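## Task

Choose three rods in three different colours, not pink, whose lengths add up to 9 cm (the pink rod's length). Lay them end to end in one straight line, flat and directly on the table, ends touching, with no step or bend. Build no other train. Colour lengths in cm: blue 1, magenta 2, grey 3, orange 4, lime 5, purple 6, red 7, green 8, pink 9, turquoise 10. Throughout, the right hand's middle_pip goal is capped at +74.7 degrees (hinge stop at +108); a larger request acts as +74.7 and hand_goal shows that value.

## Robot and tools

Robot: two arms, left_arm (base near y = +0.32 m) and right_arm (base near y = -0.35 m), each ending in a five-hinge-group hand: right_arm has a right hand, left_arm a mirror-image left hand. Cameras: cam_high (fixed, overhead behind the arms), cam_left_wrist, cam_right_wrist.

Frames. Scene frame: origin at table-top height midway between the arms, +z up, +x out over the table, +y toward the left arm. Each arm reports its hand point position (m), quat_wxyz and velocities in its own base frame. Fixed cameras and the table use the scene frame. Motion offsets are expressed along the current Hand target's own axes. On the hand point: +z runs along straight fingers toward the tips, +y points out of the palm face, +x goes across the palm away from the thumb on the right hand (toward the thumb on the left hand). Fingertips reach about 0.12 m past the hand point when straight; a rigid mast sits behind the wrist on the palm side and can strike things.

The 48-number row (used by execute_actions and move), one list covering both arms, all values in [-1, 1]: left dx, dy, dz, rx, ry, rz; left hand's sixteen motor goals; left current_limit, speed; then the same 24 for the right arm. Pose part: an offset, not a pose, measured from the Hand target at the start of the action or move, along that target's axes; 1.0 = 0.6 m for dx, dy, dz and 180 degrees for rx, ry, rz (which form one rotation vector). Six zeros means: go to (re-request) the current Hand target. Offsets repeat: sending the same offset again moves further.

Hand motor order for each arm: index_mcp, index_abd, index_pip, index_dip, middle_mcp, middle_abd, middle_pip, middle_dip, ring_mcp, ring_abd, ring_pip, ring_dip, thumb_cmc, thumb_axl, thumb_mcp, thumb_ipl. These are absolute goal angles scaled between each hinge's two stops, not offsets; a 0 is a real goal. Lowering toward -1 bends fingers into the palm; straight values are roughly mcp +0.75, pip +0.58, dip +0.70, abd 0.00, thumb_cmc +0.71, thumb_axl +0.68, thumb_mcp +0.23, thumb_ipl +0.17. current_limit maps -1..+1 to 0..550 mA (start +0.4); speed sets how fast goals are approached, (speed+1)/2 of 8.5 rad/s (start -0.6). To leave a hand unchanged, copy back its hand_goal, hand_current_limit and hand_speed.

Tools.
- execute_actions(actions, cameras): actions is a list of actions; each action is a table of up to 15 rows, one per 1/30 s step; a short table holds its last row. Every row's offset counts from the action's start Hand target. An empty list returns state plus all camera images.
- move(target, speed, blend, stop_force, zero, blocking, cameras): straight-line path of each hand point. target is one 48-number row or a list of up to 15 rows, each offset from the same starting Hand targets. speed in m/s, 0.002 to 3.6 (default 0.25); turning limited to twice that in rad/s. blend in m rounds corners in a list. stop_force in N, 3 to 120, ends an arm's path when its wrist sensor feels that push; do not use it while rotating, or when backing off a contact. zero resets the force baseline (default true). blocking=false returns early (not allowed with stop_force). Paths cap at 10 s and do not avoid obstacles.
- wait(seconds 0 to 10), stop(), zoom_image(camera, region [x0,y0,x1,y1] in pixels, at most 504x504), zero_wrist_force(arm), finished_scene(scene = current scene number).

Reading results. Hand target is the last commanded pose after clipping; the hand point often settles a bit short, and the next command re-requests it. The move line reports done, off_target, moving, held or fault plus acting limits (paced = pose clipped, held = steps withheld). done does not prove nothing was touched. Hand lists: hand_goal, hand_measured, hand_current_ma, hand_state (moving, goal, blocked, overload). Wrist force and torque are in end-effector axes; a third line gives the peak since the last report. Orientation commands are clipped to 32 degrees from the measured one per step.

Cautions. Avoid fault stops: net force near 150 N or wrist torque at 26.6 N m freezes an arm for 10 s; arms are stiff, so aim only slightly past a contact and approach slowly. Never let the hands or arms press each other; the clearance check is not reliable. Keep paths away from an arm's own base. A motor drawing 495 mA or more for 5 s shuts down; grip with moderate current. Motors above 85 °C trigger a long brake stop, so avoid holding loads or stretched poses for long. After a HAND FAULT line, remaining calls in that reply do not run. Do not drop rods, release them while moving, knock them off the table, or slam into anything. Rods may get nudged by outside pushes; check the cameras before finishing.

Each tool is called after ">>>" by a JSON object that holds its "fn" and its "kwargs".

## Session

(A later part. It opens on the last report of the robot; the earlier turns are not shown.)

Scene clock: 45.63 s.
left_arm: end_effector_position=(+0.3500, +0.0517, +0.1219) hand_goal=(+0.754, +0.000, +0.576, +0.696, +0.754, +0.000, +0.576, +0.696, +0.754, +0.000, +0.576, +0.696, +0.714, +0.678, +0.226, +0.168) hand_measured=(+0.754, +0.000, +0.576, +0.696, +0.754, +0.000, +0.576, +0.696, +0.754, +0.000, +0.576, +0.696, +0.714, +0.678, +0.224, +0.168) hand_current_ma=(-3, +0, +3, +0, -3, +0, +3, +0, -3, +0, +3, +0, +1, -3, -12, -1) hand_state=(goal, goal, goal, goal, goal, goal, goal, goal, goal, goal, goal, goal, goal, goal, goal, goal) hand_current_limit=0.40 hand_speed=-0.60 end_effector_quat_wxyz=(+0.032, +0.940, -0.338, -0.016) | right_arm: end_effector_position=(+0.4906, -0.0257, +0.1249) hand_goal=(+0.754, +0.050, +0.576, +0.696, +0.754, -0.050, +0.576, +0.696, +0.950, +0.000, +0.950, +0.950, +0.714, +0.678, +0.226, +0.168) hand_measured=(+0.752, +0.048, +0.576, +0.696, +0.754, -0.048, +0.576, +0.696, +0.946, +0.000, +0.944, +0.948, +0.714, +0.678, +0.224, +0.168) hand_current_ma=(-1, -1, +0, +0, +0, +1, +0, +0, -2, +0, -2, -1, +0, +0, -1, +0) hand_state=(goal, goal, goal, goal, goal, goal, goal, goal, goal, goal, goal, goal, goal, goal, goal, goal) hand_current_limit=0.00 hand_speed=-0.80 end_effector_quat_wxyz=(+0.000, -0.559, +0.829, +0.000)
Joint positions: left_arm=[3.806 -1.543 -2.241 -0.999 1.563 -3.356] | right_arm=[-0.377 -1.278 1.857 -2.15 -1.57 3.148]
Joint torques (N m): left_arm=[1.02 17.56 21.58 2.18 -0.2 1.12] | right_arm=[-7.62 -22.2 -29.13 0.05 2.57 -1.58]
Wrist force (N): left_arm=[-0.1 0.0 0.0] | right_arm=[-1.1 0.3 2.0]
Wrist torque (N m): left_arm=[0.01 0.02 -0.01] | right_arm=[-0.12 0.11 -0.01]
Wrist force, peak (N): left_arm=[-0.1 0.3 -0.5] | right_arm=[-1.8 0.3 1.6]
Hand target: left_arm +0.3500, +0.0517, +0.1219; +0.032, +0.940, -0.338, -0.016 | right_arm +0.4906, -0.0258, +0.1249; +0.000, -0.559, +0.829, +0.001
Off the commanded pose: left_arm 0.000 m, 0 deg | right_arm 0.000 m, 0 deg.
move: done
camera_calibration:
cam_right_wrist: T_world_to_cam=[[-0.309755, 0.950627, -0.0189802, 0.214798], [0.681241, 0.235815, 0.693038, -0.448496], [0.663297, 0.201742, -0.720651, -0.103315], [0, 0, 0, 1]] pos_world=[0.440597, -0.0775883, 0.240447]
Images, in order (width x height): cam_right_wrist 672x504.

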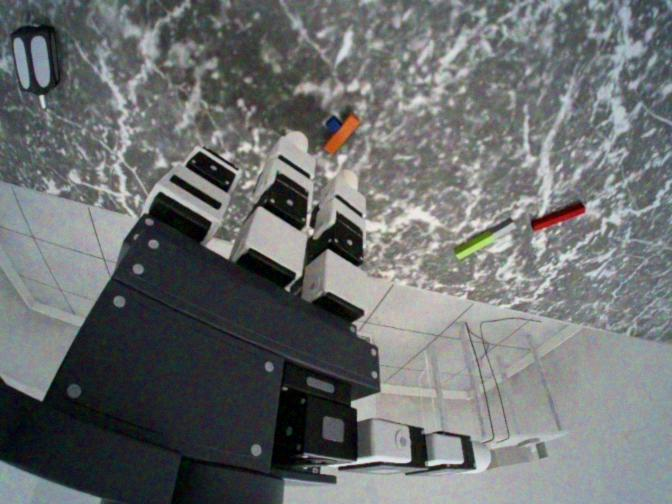

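>>> {"fn": "move", "kwargs": {"target": [[0, 0, 0, 0, 0, 0, 0.754, 0, 0.576, 0.696, 0.754, 0, 0.576, 0.696, 0.754, 0, 0.576, 0.696, 0.714, 0.678, 0.226, 0.168, 0.4, -0.6, -0.0022, 0.0053, 0.049, 0, 0, -0.0139, 0.754, 0.05, 0.576, 0.696, 0.754, -0.05, 0.576, 0.696, 0.95, 0, 0.95, 0.95, 0.714, 0.678, 0.226, 0.168, 0.0, -0.7], [0, 0, 0, 0, 0, 0, 0.754, 0, 0.576, 0.696, 0.754, 0, 0.576, 0.696, 0.754, 0, 0.576, 0.696, 0.714, 0.678, 0.226, 0.168, 0.4, -0.6, -0.0022, 0.0053, 0.049, 0, 0, -0.0139, 0.754, -0.18, 0.576, 0.696, 0.754, 0.18, 0.576, 0.696, 0.95, 0, 0.95, 0.95, 0.714, 0.678, 0.226, 0.168, 0.0, -0.7], [0, 0, 0, 0, 0, 0, 0.754, 0, 0.576, 0.696, 0.754, 0, 0.576, 0.696, 0.754, 0, 0.576, 0.696, 0.714, 0.678, 0.226, 0.168, 0.4, -0.6, -0.0045, -0.0614, 0.049, 0, 0, -0.0139, 0.754, -0.18, 0.576, 0.696, 0.754, 0.18, 0.576, 0.696, 0.95, 0, 0.95, 0.95, 0.714, 0.678, 0.226, 0.168, 0.0, -0.7], [0, 0, 0, 0, 0, 0, 0.754, 0, 0.576, 0.696, 0.754, 0, 0.576, 0.696, 0.754, 0, 0.576, 0.696, 0.714, 0.678, 0.226, 0.168, 0.4, -0.6, -0.0045, -0.0614, 0.049, 0, 0, -0.0139, 0.754, 0.05, 0.576, 0.696, 0.754, -0.05, 0.576, 0.696, 0.95, 0, 0.95, 0.95, 0.714, 0.678, 0.226, 0.168, 0.0, -0.8], [0, 0, 0, 0, 0, 0, 0.754, 0, 0.576, 0.696, 0.754, 0, 0.576, 0.696, 0.754, 0, 0.576, 0.696, 0.714, 0.678, 0.226, 0.168, 0.4, -0.6, -0.0045, -0.0614, 0, 0, 0, -0.0139, 0.754, 0.05, 0.576, 0.696, 0.754, -0.05, 0.576, 0.696, 0.95, 0, 0.95, 0.95, 0.714, 0.678, 0.226, 0.168, 0.0, -0.8], [0, 0, 0, 0, 0, 0, 0.754, 0, 0.576, 0.696, 0.754, 0, 0.576, 0.696, 0.754, 0, 0.576, 0.696, 0.714, 0.678, 0.226, 0.168, 0.4, -0.6, 0.0162, 0.0367, 0, 0, 0, -0.0139, 0.754, 0.05, 0.576, 0.696, 0.754, -0.05, 0.576, 0.696, 0.95, 0, 0.95, 0.95, 0.714, 0.678, 0.226, 0.168, 0.0, -0.8]], "speed": [0.06, 0.06, 0.08, 0.06, 0.1, 0.15], "blend": [0, 0, 0, 0, 0.01, 0], "cameras": ["cam_right_wrist"]}}

>>> {"fn": "zoom_image", "kwargs": {"camera": "cam_right_wrist", "region": [240, 80, 400, 240]}}

Scene clock: 52.27 s.
left_arm: end_effector_position=(+0.3500, +0.0517, +0.1219) hand_goal=(+0.754, +0.000, +0.576, +0.696, +0.754, +0.000, +0.576, +0.696, +0.754, +0.000, +0.576, +0.696, +0.714, +0.678, +0.226, +0.168) hand_measured=(+0.754, +0.000, +0.576, +0.696, +0.754, +0.000, +0.576, +0.696, +0.754, +0.000, +0.576, +0.696, +0.714, +0.678, +0.224, +0.168) hand_current_ma=(-3, +0, +3, +0, -3, +0, +3, +0, -3, +0, +3, +0, +1, -3, -12, -1) hand_state=(goal, goal, goal, goal, goal, goal, goal, goal, goal, goal, goal, goal, goal, goal, goal, goal) hand_current_limit=0.40 hand_speed=-0.60 end_effector_quat_wxyz=(+0.032, +0.940, -0.338, -0.016) | right_arm: end_effector_position=(+0.4666, -0.0267, +0.1249) hand_goal=(+0.754, +0.050, +0.576, +0.696, +0.754, -0.050, +0.576, +0.696, +0.950, +0.000, +0.950, +0.950, +0.714, +0.678, +0.226, +0.168) hand_measured=(+0.752, +0.046, +0.576, +0.696, +0.754, -0.046, +0.576, +0.696, +0.946, +0.000, +0.944, +0.948, +0.714, +0.678, +0.224, +0.168) hand_current_ma=(-1, -1, +0, +0, +0, +1, +0, +0, -2, +0, -2, -1, +0, +0, -1, +0) hand_state=(goal, goal, goal, goal, goal, goal, goal, goal, goal, goal, goal, goal, goal, goal, goal, goal) hand_current_limit=0.00 hand_speed=-0.80 end_effector_quat_wxyz=(+0.000, -0.577, +0.817, +0.000)
Joint positions: left_arm=[3.806 -1.543 -2.241 -0.999 1.563 -3.356] | right_arm=[-0.388 -1.324 1.92 -2.166 -1.57 3.093]
Joint torques (N m): left_arm=[0.05 18.64 21.48 2.22 -0.01 1.13] | right_arm=[8.8 -33.58 -11.81 0.04 2.46 1.81]
Wrist force (N): left_arm=[0.1 0.0 -0.1] | right_arm=[-0.6 -0.3 1.3]
Wrist torque (N m): left_arm=[0.02 -0.02 0.00] | right_arm=[-0.14 0.04 0.14]
Wrist force, peak (N): left_arm=[-0.3 0.2 -0.3] | right_arm=[-0.7 0.3 3.1]
Hand target: left_arm +0.3500, +0.0517, +0.1219; +0.032, +0.940, -0.338, -0.016 | right_arm +0.4665, -0.0266, +0.1249; +0.000, -0.577, +0.817, +0.001
Off the commanded pose: left_arm 0.000 m, 0 deg | right_arm 0.000 m, 0 deg.
move: done
camera_calibration:
cam_right_wrist: T_world_to_cam=[[-0.350983, 0.936187, -0.0191094, 0.227171], [0.670261, 0.265432, 0.693034, -0.426027], [0.653881, 0.230434, -0.720652, -0.0820709], [0, 0, 0, 1]] pos_world=[0.418947, -0.0806816, 0.240448]
Images, in order (width x height): cam_right_wrist 672x504.

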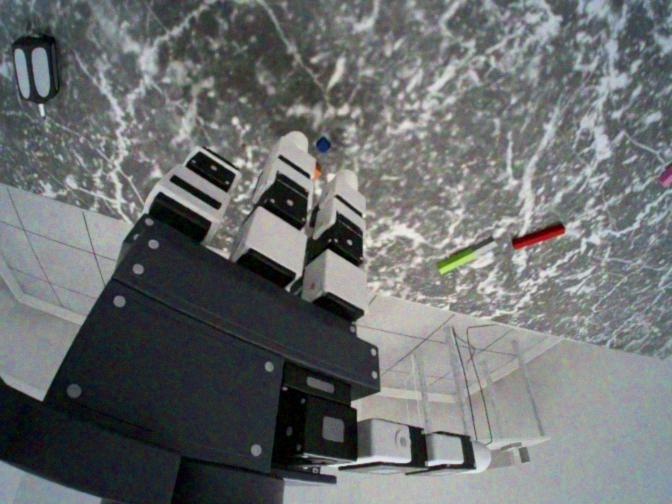

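Scaled by 3.150 from the camera's 672x504 image, which has a finer 960x720 frame.

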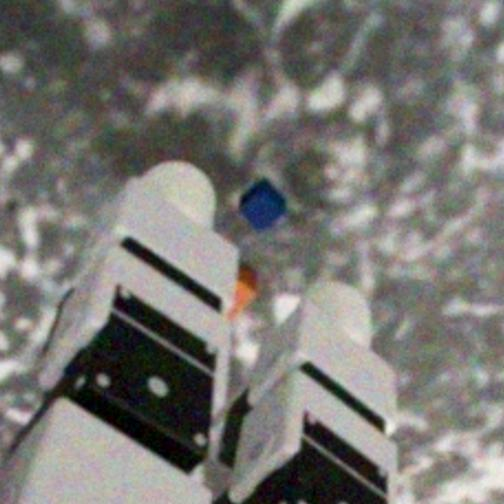

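>>> {"fn": "move", "kwargs": {"target": [[0, 0, 0, 0, 0, 0, 0.754, 0, 0.576, 0.696, 0.754, 0, 0.576, 0.696, 0.754, 0, 0.576, 0.696, 0.714, 0.678, 0.226, 0.168, 0.4, -0.6, 0.0023, 0, 0.049, 0, 0, 0, 0.754, 0.05, 0.576, 0.696, 0.754, -0.05, 0.576, 0.696, 0.95, 0, 0.95, 0.95, 0.714, 0.678, 0.226, 0.168, 0.0, -0.7], [0, 0, 0, 0, 0, 0, 0.754, 0, 0.576, 0.696, 0.754, 0, 0.576, 0.696, 0.754, 0, 0.576, 0.696, 0.714, 0.678, 0.226, 0.168, 0.4, -0.6, 0.0023, 0, 0.049, 0, 0, 0, 0.754, -0.18, 0.576, 0.696, 0.754, 0.18, 0.576, 0.696, 0.95, 0, 0.95, 0.95, 0.714, 0.678, 0.226, 0.168, 0.0, -0.7], [0, 0, 0, 0, 0, 0, 0.754, 0, 0.576, 0.696, 0.754, 0, 0.576, 0.696, 0.754, 0, 0.576, 0.696, 0.714, 0.678, 0.226, 0.168, 0.4, -0.6, 0.0023, 0, 0.024, 0, 0, 0, 0.754, -0.18, 0.576, 0.696, 0.754, 0.18, 0.576, 0.696, 0.95, 0, 0.95, 0.95, 0.714, 0.678, 0.226, 0.168, 0.0, -0.7], [0, 0, 0, 0, 0, 0, 0.754, 0, 0.576, 0.696, 0.754, 0, 0.576, 0.696, 0.754, 0, 0.576, 0.696, 0.714, 0.678, 0.226, 0.168, 0.4, -0.6, -0.3844, -0.0791, 0.024, 0, 0, 0.0472, 0.754, -0.18, 0.576, 0.696, 0.754, 0.18, 0.576, 0.696, 0.95, 0, 0.95, 0.95, 0.714, 0.678, 0.226, 0.168, 0.0, -0.7]], "speed": [0.06, 0.06, 0.06, 0.15], "cameras": ["cam_right_wrist"]}}

>>> {"fn": "zoom_image", "kwargs": {"camera": "cam_right_wrist", "region": [290, 70, 390, 170]}}

Scene clock: 59.67 s.
left_arm: end_effector_position=(+0.3500, +0.0517, +0.1219) hand_goal=(+0.754, +0.000, +0.576, +0.696, +0.754, +0.000, +0.576, +0.696, +0.754, +0.000, +0.576, +0.696, +0.714, +0.678, +0.226, +0.168) hand_measured=(+0.754, +0.000, +0.576, +0.696, +0.754, +0.000, +0.576, +0.696, +0.754, +0.000, +0.576, +0.696, +0.714, +0.678, +0.224, +0.168) hand_current_ma=(-3, +0, +3, +0, -3, +0, +3, +0, -3, +0, +3, +0, +1, -3, -12, -1) hand_state=(goal, goal, goal, goal, goal, goal, goal, goal, goal, goal, goal, goal, goal, goal, goal, goal) hand_current_limit=0.40 hand_speed=-0.60 end_effector_quat_wxyz=(+0.032, +0.940, -0.338, -0.016) | right_arm: end_effector_position=(+0.5881, +0.1750, +0.1105) hand_goal=(+0.754, -0.180, +0.576, +0.696, +0.754, +0.180, +0.576, +0.696, +0.950, +0.000, +0.950, +0.950, +0.714, +0.678, +0.226, +0.168) hand_measured=(+0.748, -0.090, +0.574, +0.696, +0.758, +0.086, +0.578, +0.696, +0.946, +0.000, +0.944, +0.948, +0.714, +0.678, +0.224, +0.168) hand_current_ma=(-4, +168, -1, +0, +2, -182, +1, +0, -2, +0, -2, -1, +0, +0, -1, +0) hand_state=(goal, blocked, goal, goal, goal, blocked, goal, goal, goal, goal, goal, goal, goal, goal, goal, goal) hand_current_limit=0.00 hand_speed=-0.70 end_effector_quat_wxyz=(+0.000, -0.515, +0.857, +0.001)
Joint positions: left_arm=[3.806 -1.543 -2.241 -0.999 1.563 -3.356] | right_arm=[-0.028 -1.059 1.573 -2.084 -1.57 3.601]
Joint torques (N m): left_arm=[-0.18 17.9 20.92 2.11 -0.33 1.07] | right_arm=[-1.55 -56.51 -19.73 -5.35 -2.45 0.79]
Wrist force (N): left_arm=[0.0 0.1 0.0] | right_arm=[-0.1 -0.6 1.5]
Wrist torque (N m): left_arm=[0.02 -0.01 0.00] | right_arm=[-0.21 0.05 0.28]
Wrist force, peak (N): left_arm=[-0.3 0.3 -0.3] | right_arm=[-0.3 -0.5 2.3]
Hand target: left_arm +0.3500, +0.0517, +0.1219; +0.032, +0.940, -0.338, -0.016 | right_arm +0.5882, +0.1751, +0.1105; +0.000, -0.515, +0.857, +0.001
Off the commanded pose: left_arm 0.000 m, 0 deg | right_arm 0.000 m, 0 deg.
move: done
camera_calibration:
cam_right_wrist: T_world_to_cam=[[-0.209125, 0.977707, -0.0188531, -0.0100545], [0.702424, 0.163601, 0.692701, -0.552064], [0.680343, 0.131618, -0.720978, -0.216618], [0, 0, 0, 1]] pos_world=[0.533055, 0.128659, 0.226049]
Images, in order (width x height): cam_right_wrist 672x504.

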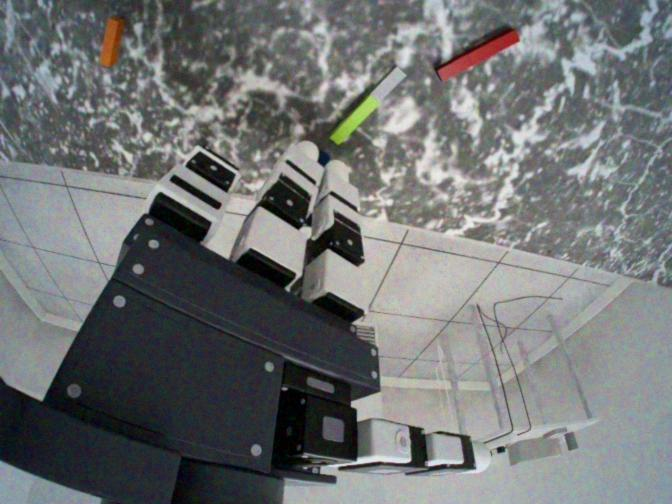

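Scaled by 5.040 from the camera's 672x504 image, which has a finer 960x720 frame.

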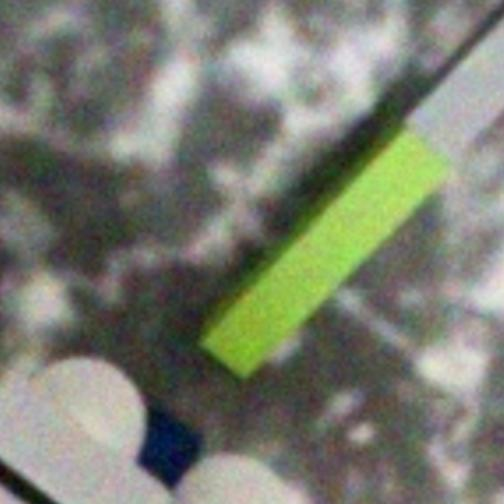

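>>> {"fn": "move", "kwargs": {"target": [[0, 0, 0, 0, 0, 0, 0.754, 0, 0.576, 0.696, 0.754, 0, 0.576, 0.696, 0.754, 0, 0.576, 0.696, 0.714, 0.678, 0.226, 0.168, 0.4, -0.6, 0, 0, 0.025, 0, 0, 0, 0.754, -0.18, 0.576, 0.696, 0.754, 0.18, 0.576, 0.696, 0.95, 0, 0.95, 0.95, 0.714, 0.678, 0.226, 0.168, 0.0, -0.7], [0, 0, 0, 0, 0, 0, 0.754, 0, 0.576, 0.696, 0.754, 0, 0.576, 0.696, 0.754, 0, 0.576, 0.696, 0.714, 0.678, 0.226, 0.168, 0.4, -0.6, 0, 0.0203, 0.025, 0, 0, 0, 0.754, -0.18, 0.576, 0.696, 0.754, 0.18, 0.576, 0.696, 0.95, 0, 0.95, 0.95, 0.714, 0.678, 0.226, 0.168, 0.0, -0.7], [0, 0, 0, 0, 0, 0, 0.754, 0, 0.576, 0.696, 0.754, 0, 0.576, 0.696, 0.754, 0, 0.576, 0.696, 0.714, 0.678, 0.226, 0.168, 0.4, -0.6, 0, 0.0203, 0.025, 0, 0, 0, 0.754, 0.05, 0.576, 0.696, 0.754, -0.05, 0.576, 0.696, 0.95, 0, 0.95, 0.95, 0.714, 0.678, 0.226, 0.168, 0.0, -0.92], [0, 0, 0, 0, 0, 0, 0.754, 0, 0.576, 0.696, 0.754, 0, 0.576, 0.696, 0.754, 0, 0.576, 0.696, 0.714, 0.678, 0.226, 0.168, 0.4, -0.6, 0, 0.0203, -0.0417, 0, 0, 0, 0.754, 0.05, 0.576, 0.696, 0.754, -0.05, 0.576, 0.696, 0.95, 0, 0.95, 0.95, 0.714, 0.678, 0.226, 0.168, 0.0, -0.92]], "speed": [0.04, 0.02, 0.05, 0.1], "cameras": ["cam_right_wrist", "cam_high"]}}

>>> {"fn": "zoom_image", "kwargs": {"camera": "cam_right_wrist", "region": [290, 60, 400, 170]}}

Scene clock: 67.40 s.
left_arm: end_effector_position=(+0.3500, +0.0517, +0.1219) hand_goal=(+0.754, +0.000, +0.576, +0.696, +0.754, +0.000, +0.576, +0.696, +0.754, +0.000, +0.576, +0.696, +0.714, +0.678, +0.226, +0.168) hand_measured=(+0.754, +0.000, +0.576, +0.696, +0.754, +0.000, +0.576, +0.696, +0.754, +0.000, +0.576, +0.696, +0.714, +0.678, +0.224, +0.168) hand_current_ma=(-3, +0, +3, +0, -3, +0, +3, +0, -3, +0, +3, +0, +1, -3, -12, -1) hand_state=(goal, goal, goal, goal, goal, goal, goal, goal, goal, goal, goal, goal, goal, goal, goal, goal) hand_current_limit=0.40 hand_speed=-0.60 end_effector_quat_wxyz=(+0.032, +0.940, -0.338, -0.016) | right_arm: end_effector_position=(+0.5775, +0.1808, +0.1357) hand_goal=(+0.754, +0.050, +0.576, +0.696, +0.754, -0.050, +0.576, +0.696, +0.950, +0.000, +0.950, +0.950, +0.714, +0.678, +0.226, +0.168) hand_measured=(+0.750, +0.046, +0.572, +0.696, +0.754, -0.046, +0.578, +0.696, +0.946, +0.000, +0.944, +0.948, +0.714, +0.678, +0.224, +0.168) hand_current_ma=(-2, -1, -1, +0, +0, +1, +1, +0, -2, +0, -2, -1, +0, +0, -1, +0) hand_state=(goal, goal, goal, goal, goal, goal, goal, goal, goal, goal, goal, goal, goal, goal, goal, goal) hand_current_limit=0.00 hand_speed=-0.92 end_effector_quat_wxyz=(+0.000, -0.515, +0.857, +0.000)
Joint positions: left_arm=[3.806 -1.543 -2.241 -0.999 1.563 -3.356] | right_arm=[-0.02 -1.107 1.577 -2.04 -1.57 3.61]
Joint torques (N m): left_arm=[-0.79 18.12 21.04 2.06 -0.27 1.27] | right_arm=[-9.51 -31.32 -11.72 -4.63 1.61 -1.45]
Wrist force (N): left_arm=[-0.1 0.0 -0.3] | right_arm=[-0.6 -0.3 1.6]
Wrist torque (N m): left_arm=[0.04 0.00 -0.01] | right_arm=[-0.17 0.10 0.07]
Wrist force, peak (N): left_arm=[-0.3 0.3 0.4] | right_arm=[-0.6 -0.6 3.1]
Hand target: left_arm +0.3500, +0.0517, +0.1219; +0.032, +0.940, -0.338, -0.016 | right_arm +0.5775, +0.1808, +0.1356; +0.000, -0.515, +0.857, +0.001
Off the commanded pose: left_arm 0.000 m, 0 deg | right_arm 0.000 m, 0 deg.
move: done
camera_calibration:
cam_right_wrist: T_world_to_cam=[[-0.208902, 0.977751, -0.0190294, -0.0174684], [0.702123, 0.1635, 0.69303, -0.562848], [0.680723, 0.131414, -0.720657, -0.192173], [0, 0, 0, 1]] pos_world=[0.522356, 0.13436, 0.251248]
Images, in order (width x height): cam_high 672x504, cam_right_wrist 672x504.

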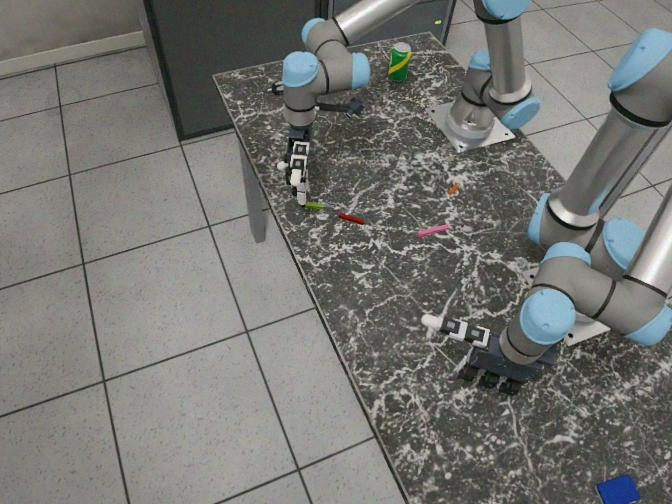

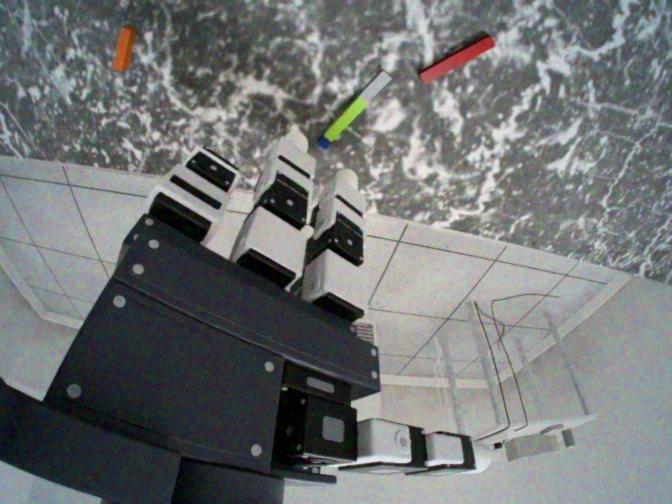

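Scaled by 4.582 from the camera's 672x504 image, which has a finer 960x720 frame.

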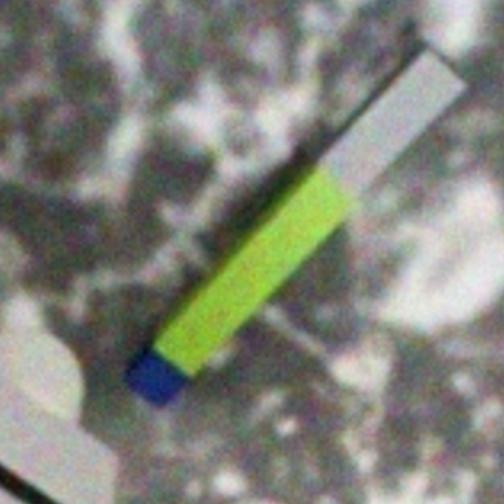

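>>> {"fn": "zoom_image", "kwargs": {"camera": "cam_right_wrist", "region": [310, 120, 350, 160]}}

>>> {"fn": "zoom_image", "kwargs": {"camera": "cam_right_wrist", "region": [345, 70, 400, 125]}}

Scaled by 12.600 from the camera's 672x504 image, which has a finer 960x720 frame.

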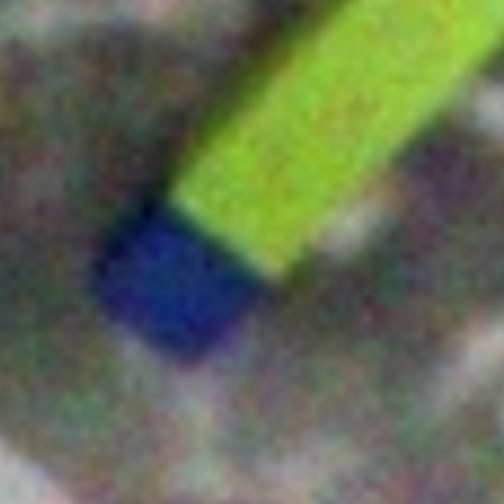

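Scaled by 9.164 from the camera's 672x504 image, which has a finer 960x720 frame.

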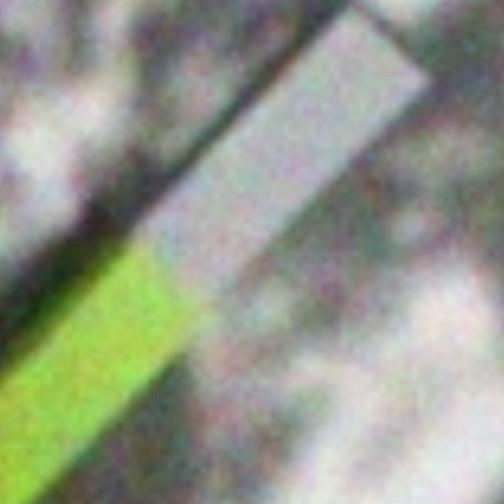

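>>> {"fn": "finished_scene", "kwargs": {"scene": 2}}

The scene is finished: the task was done.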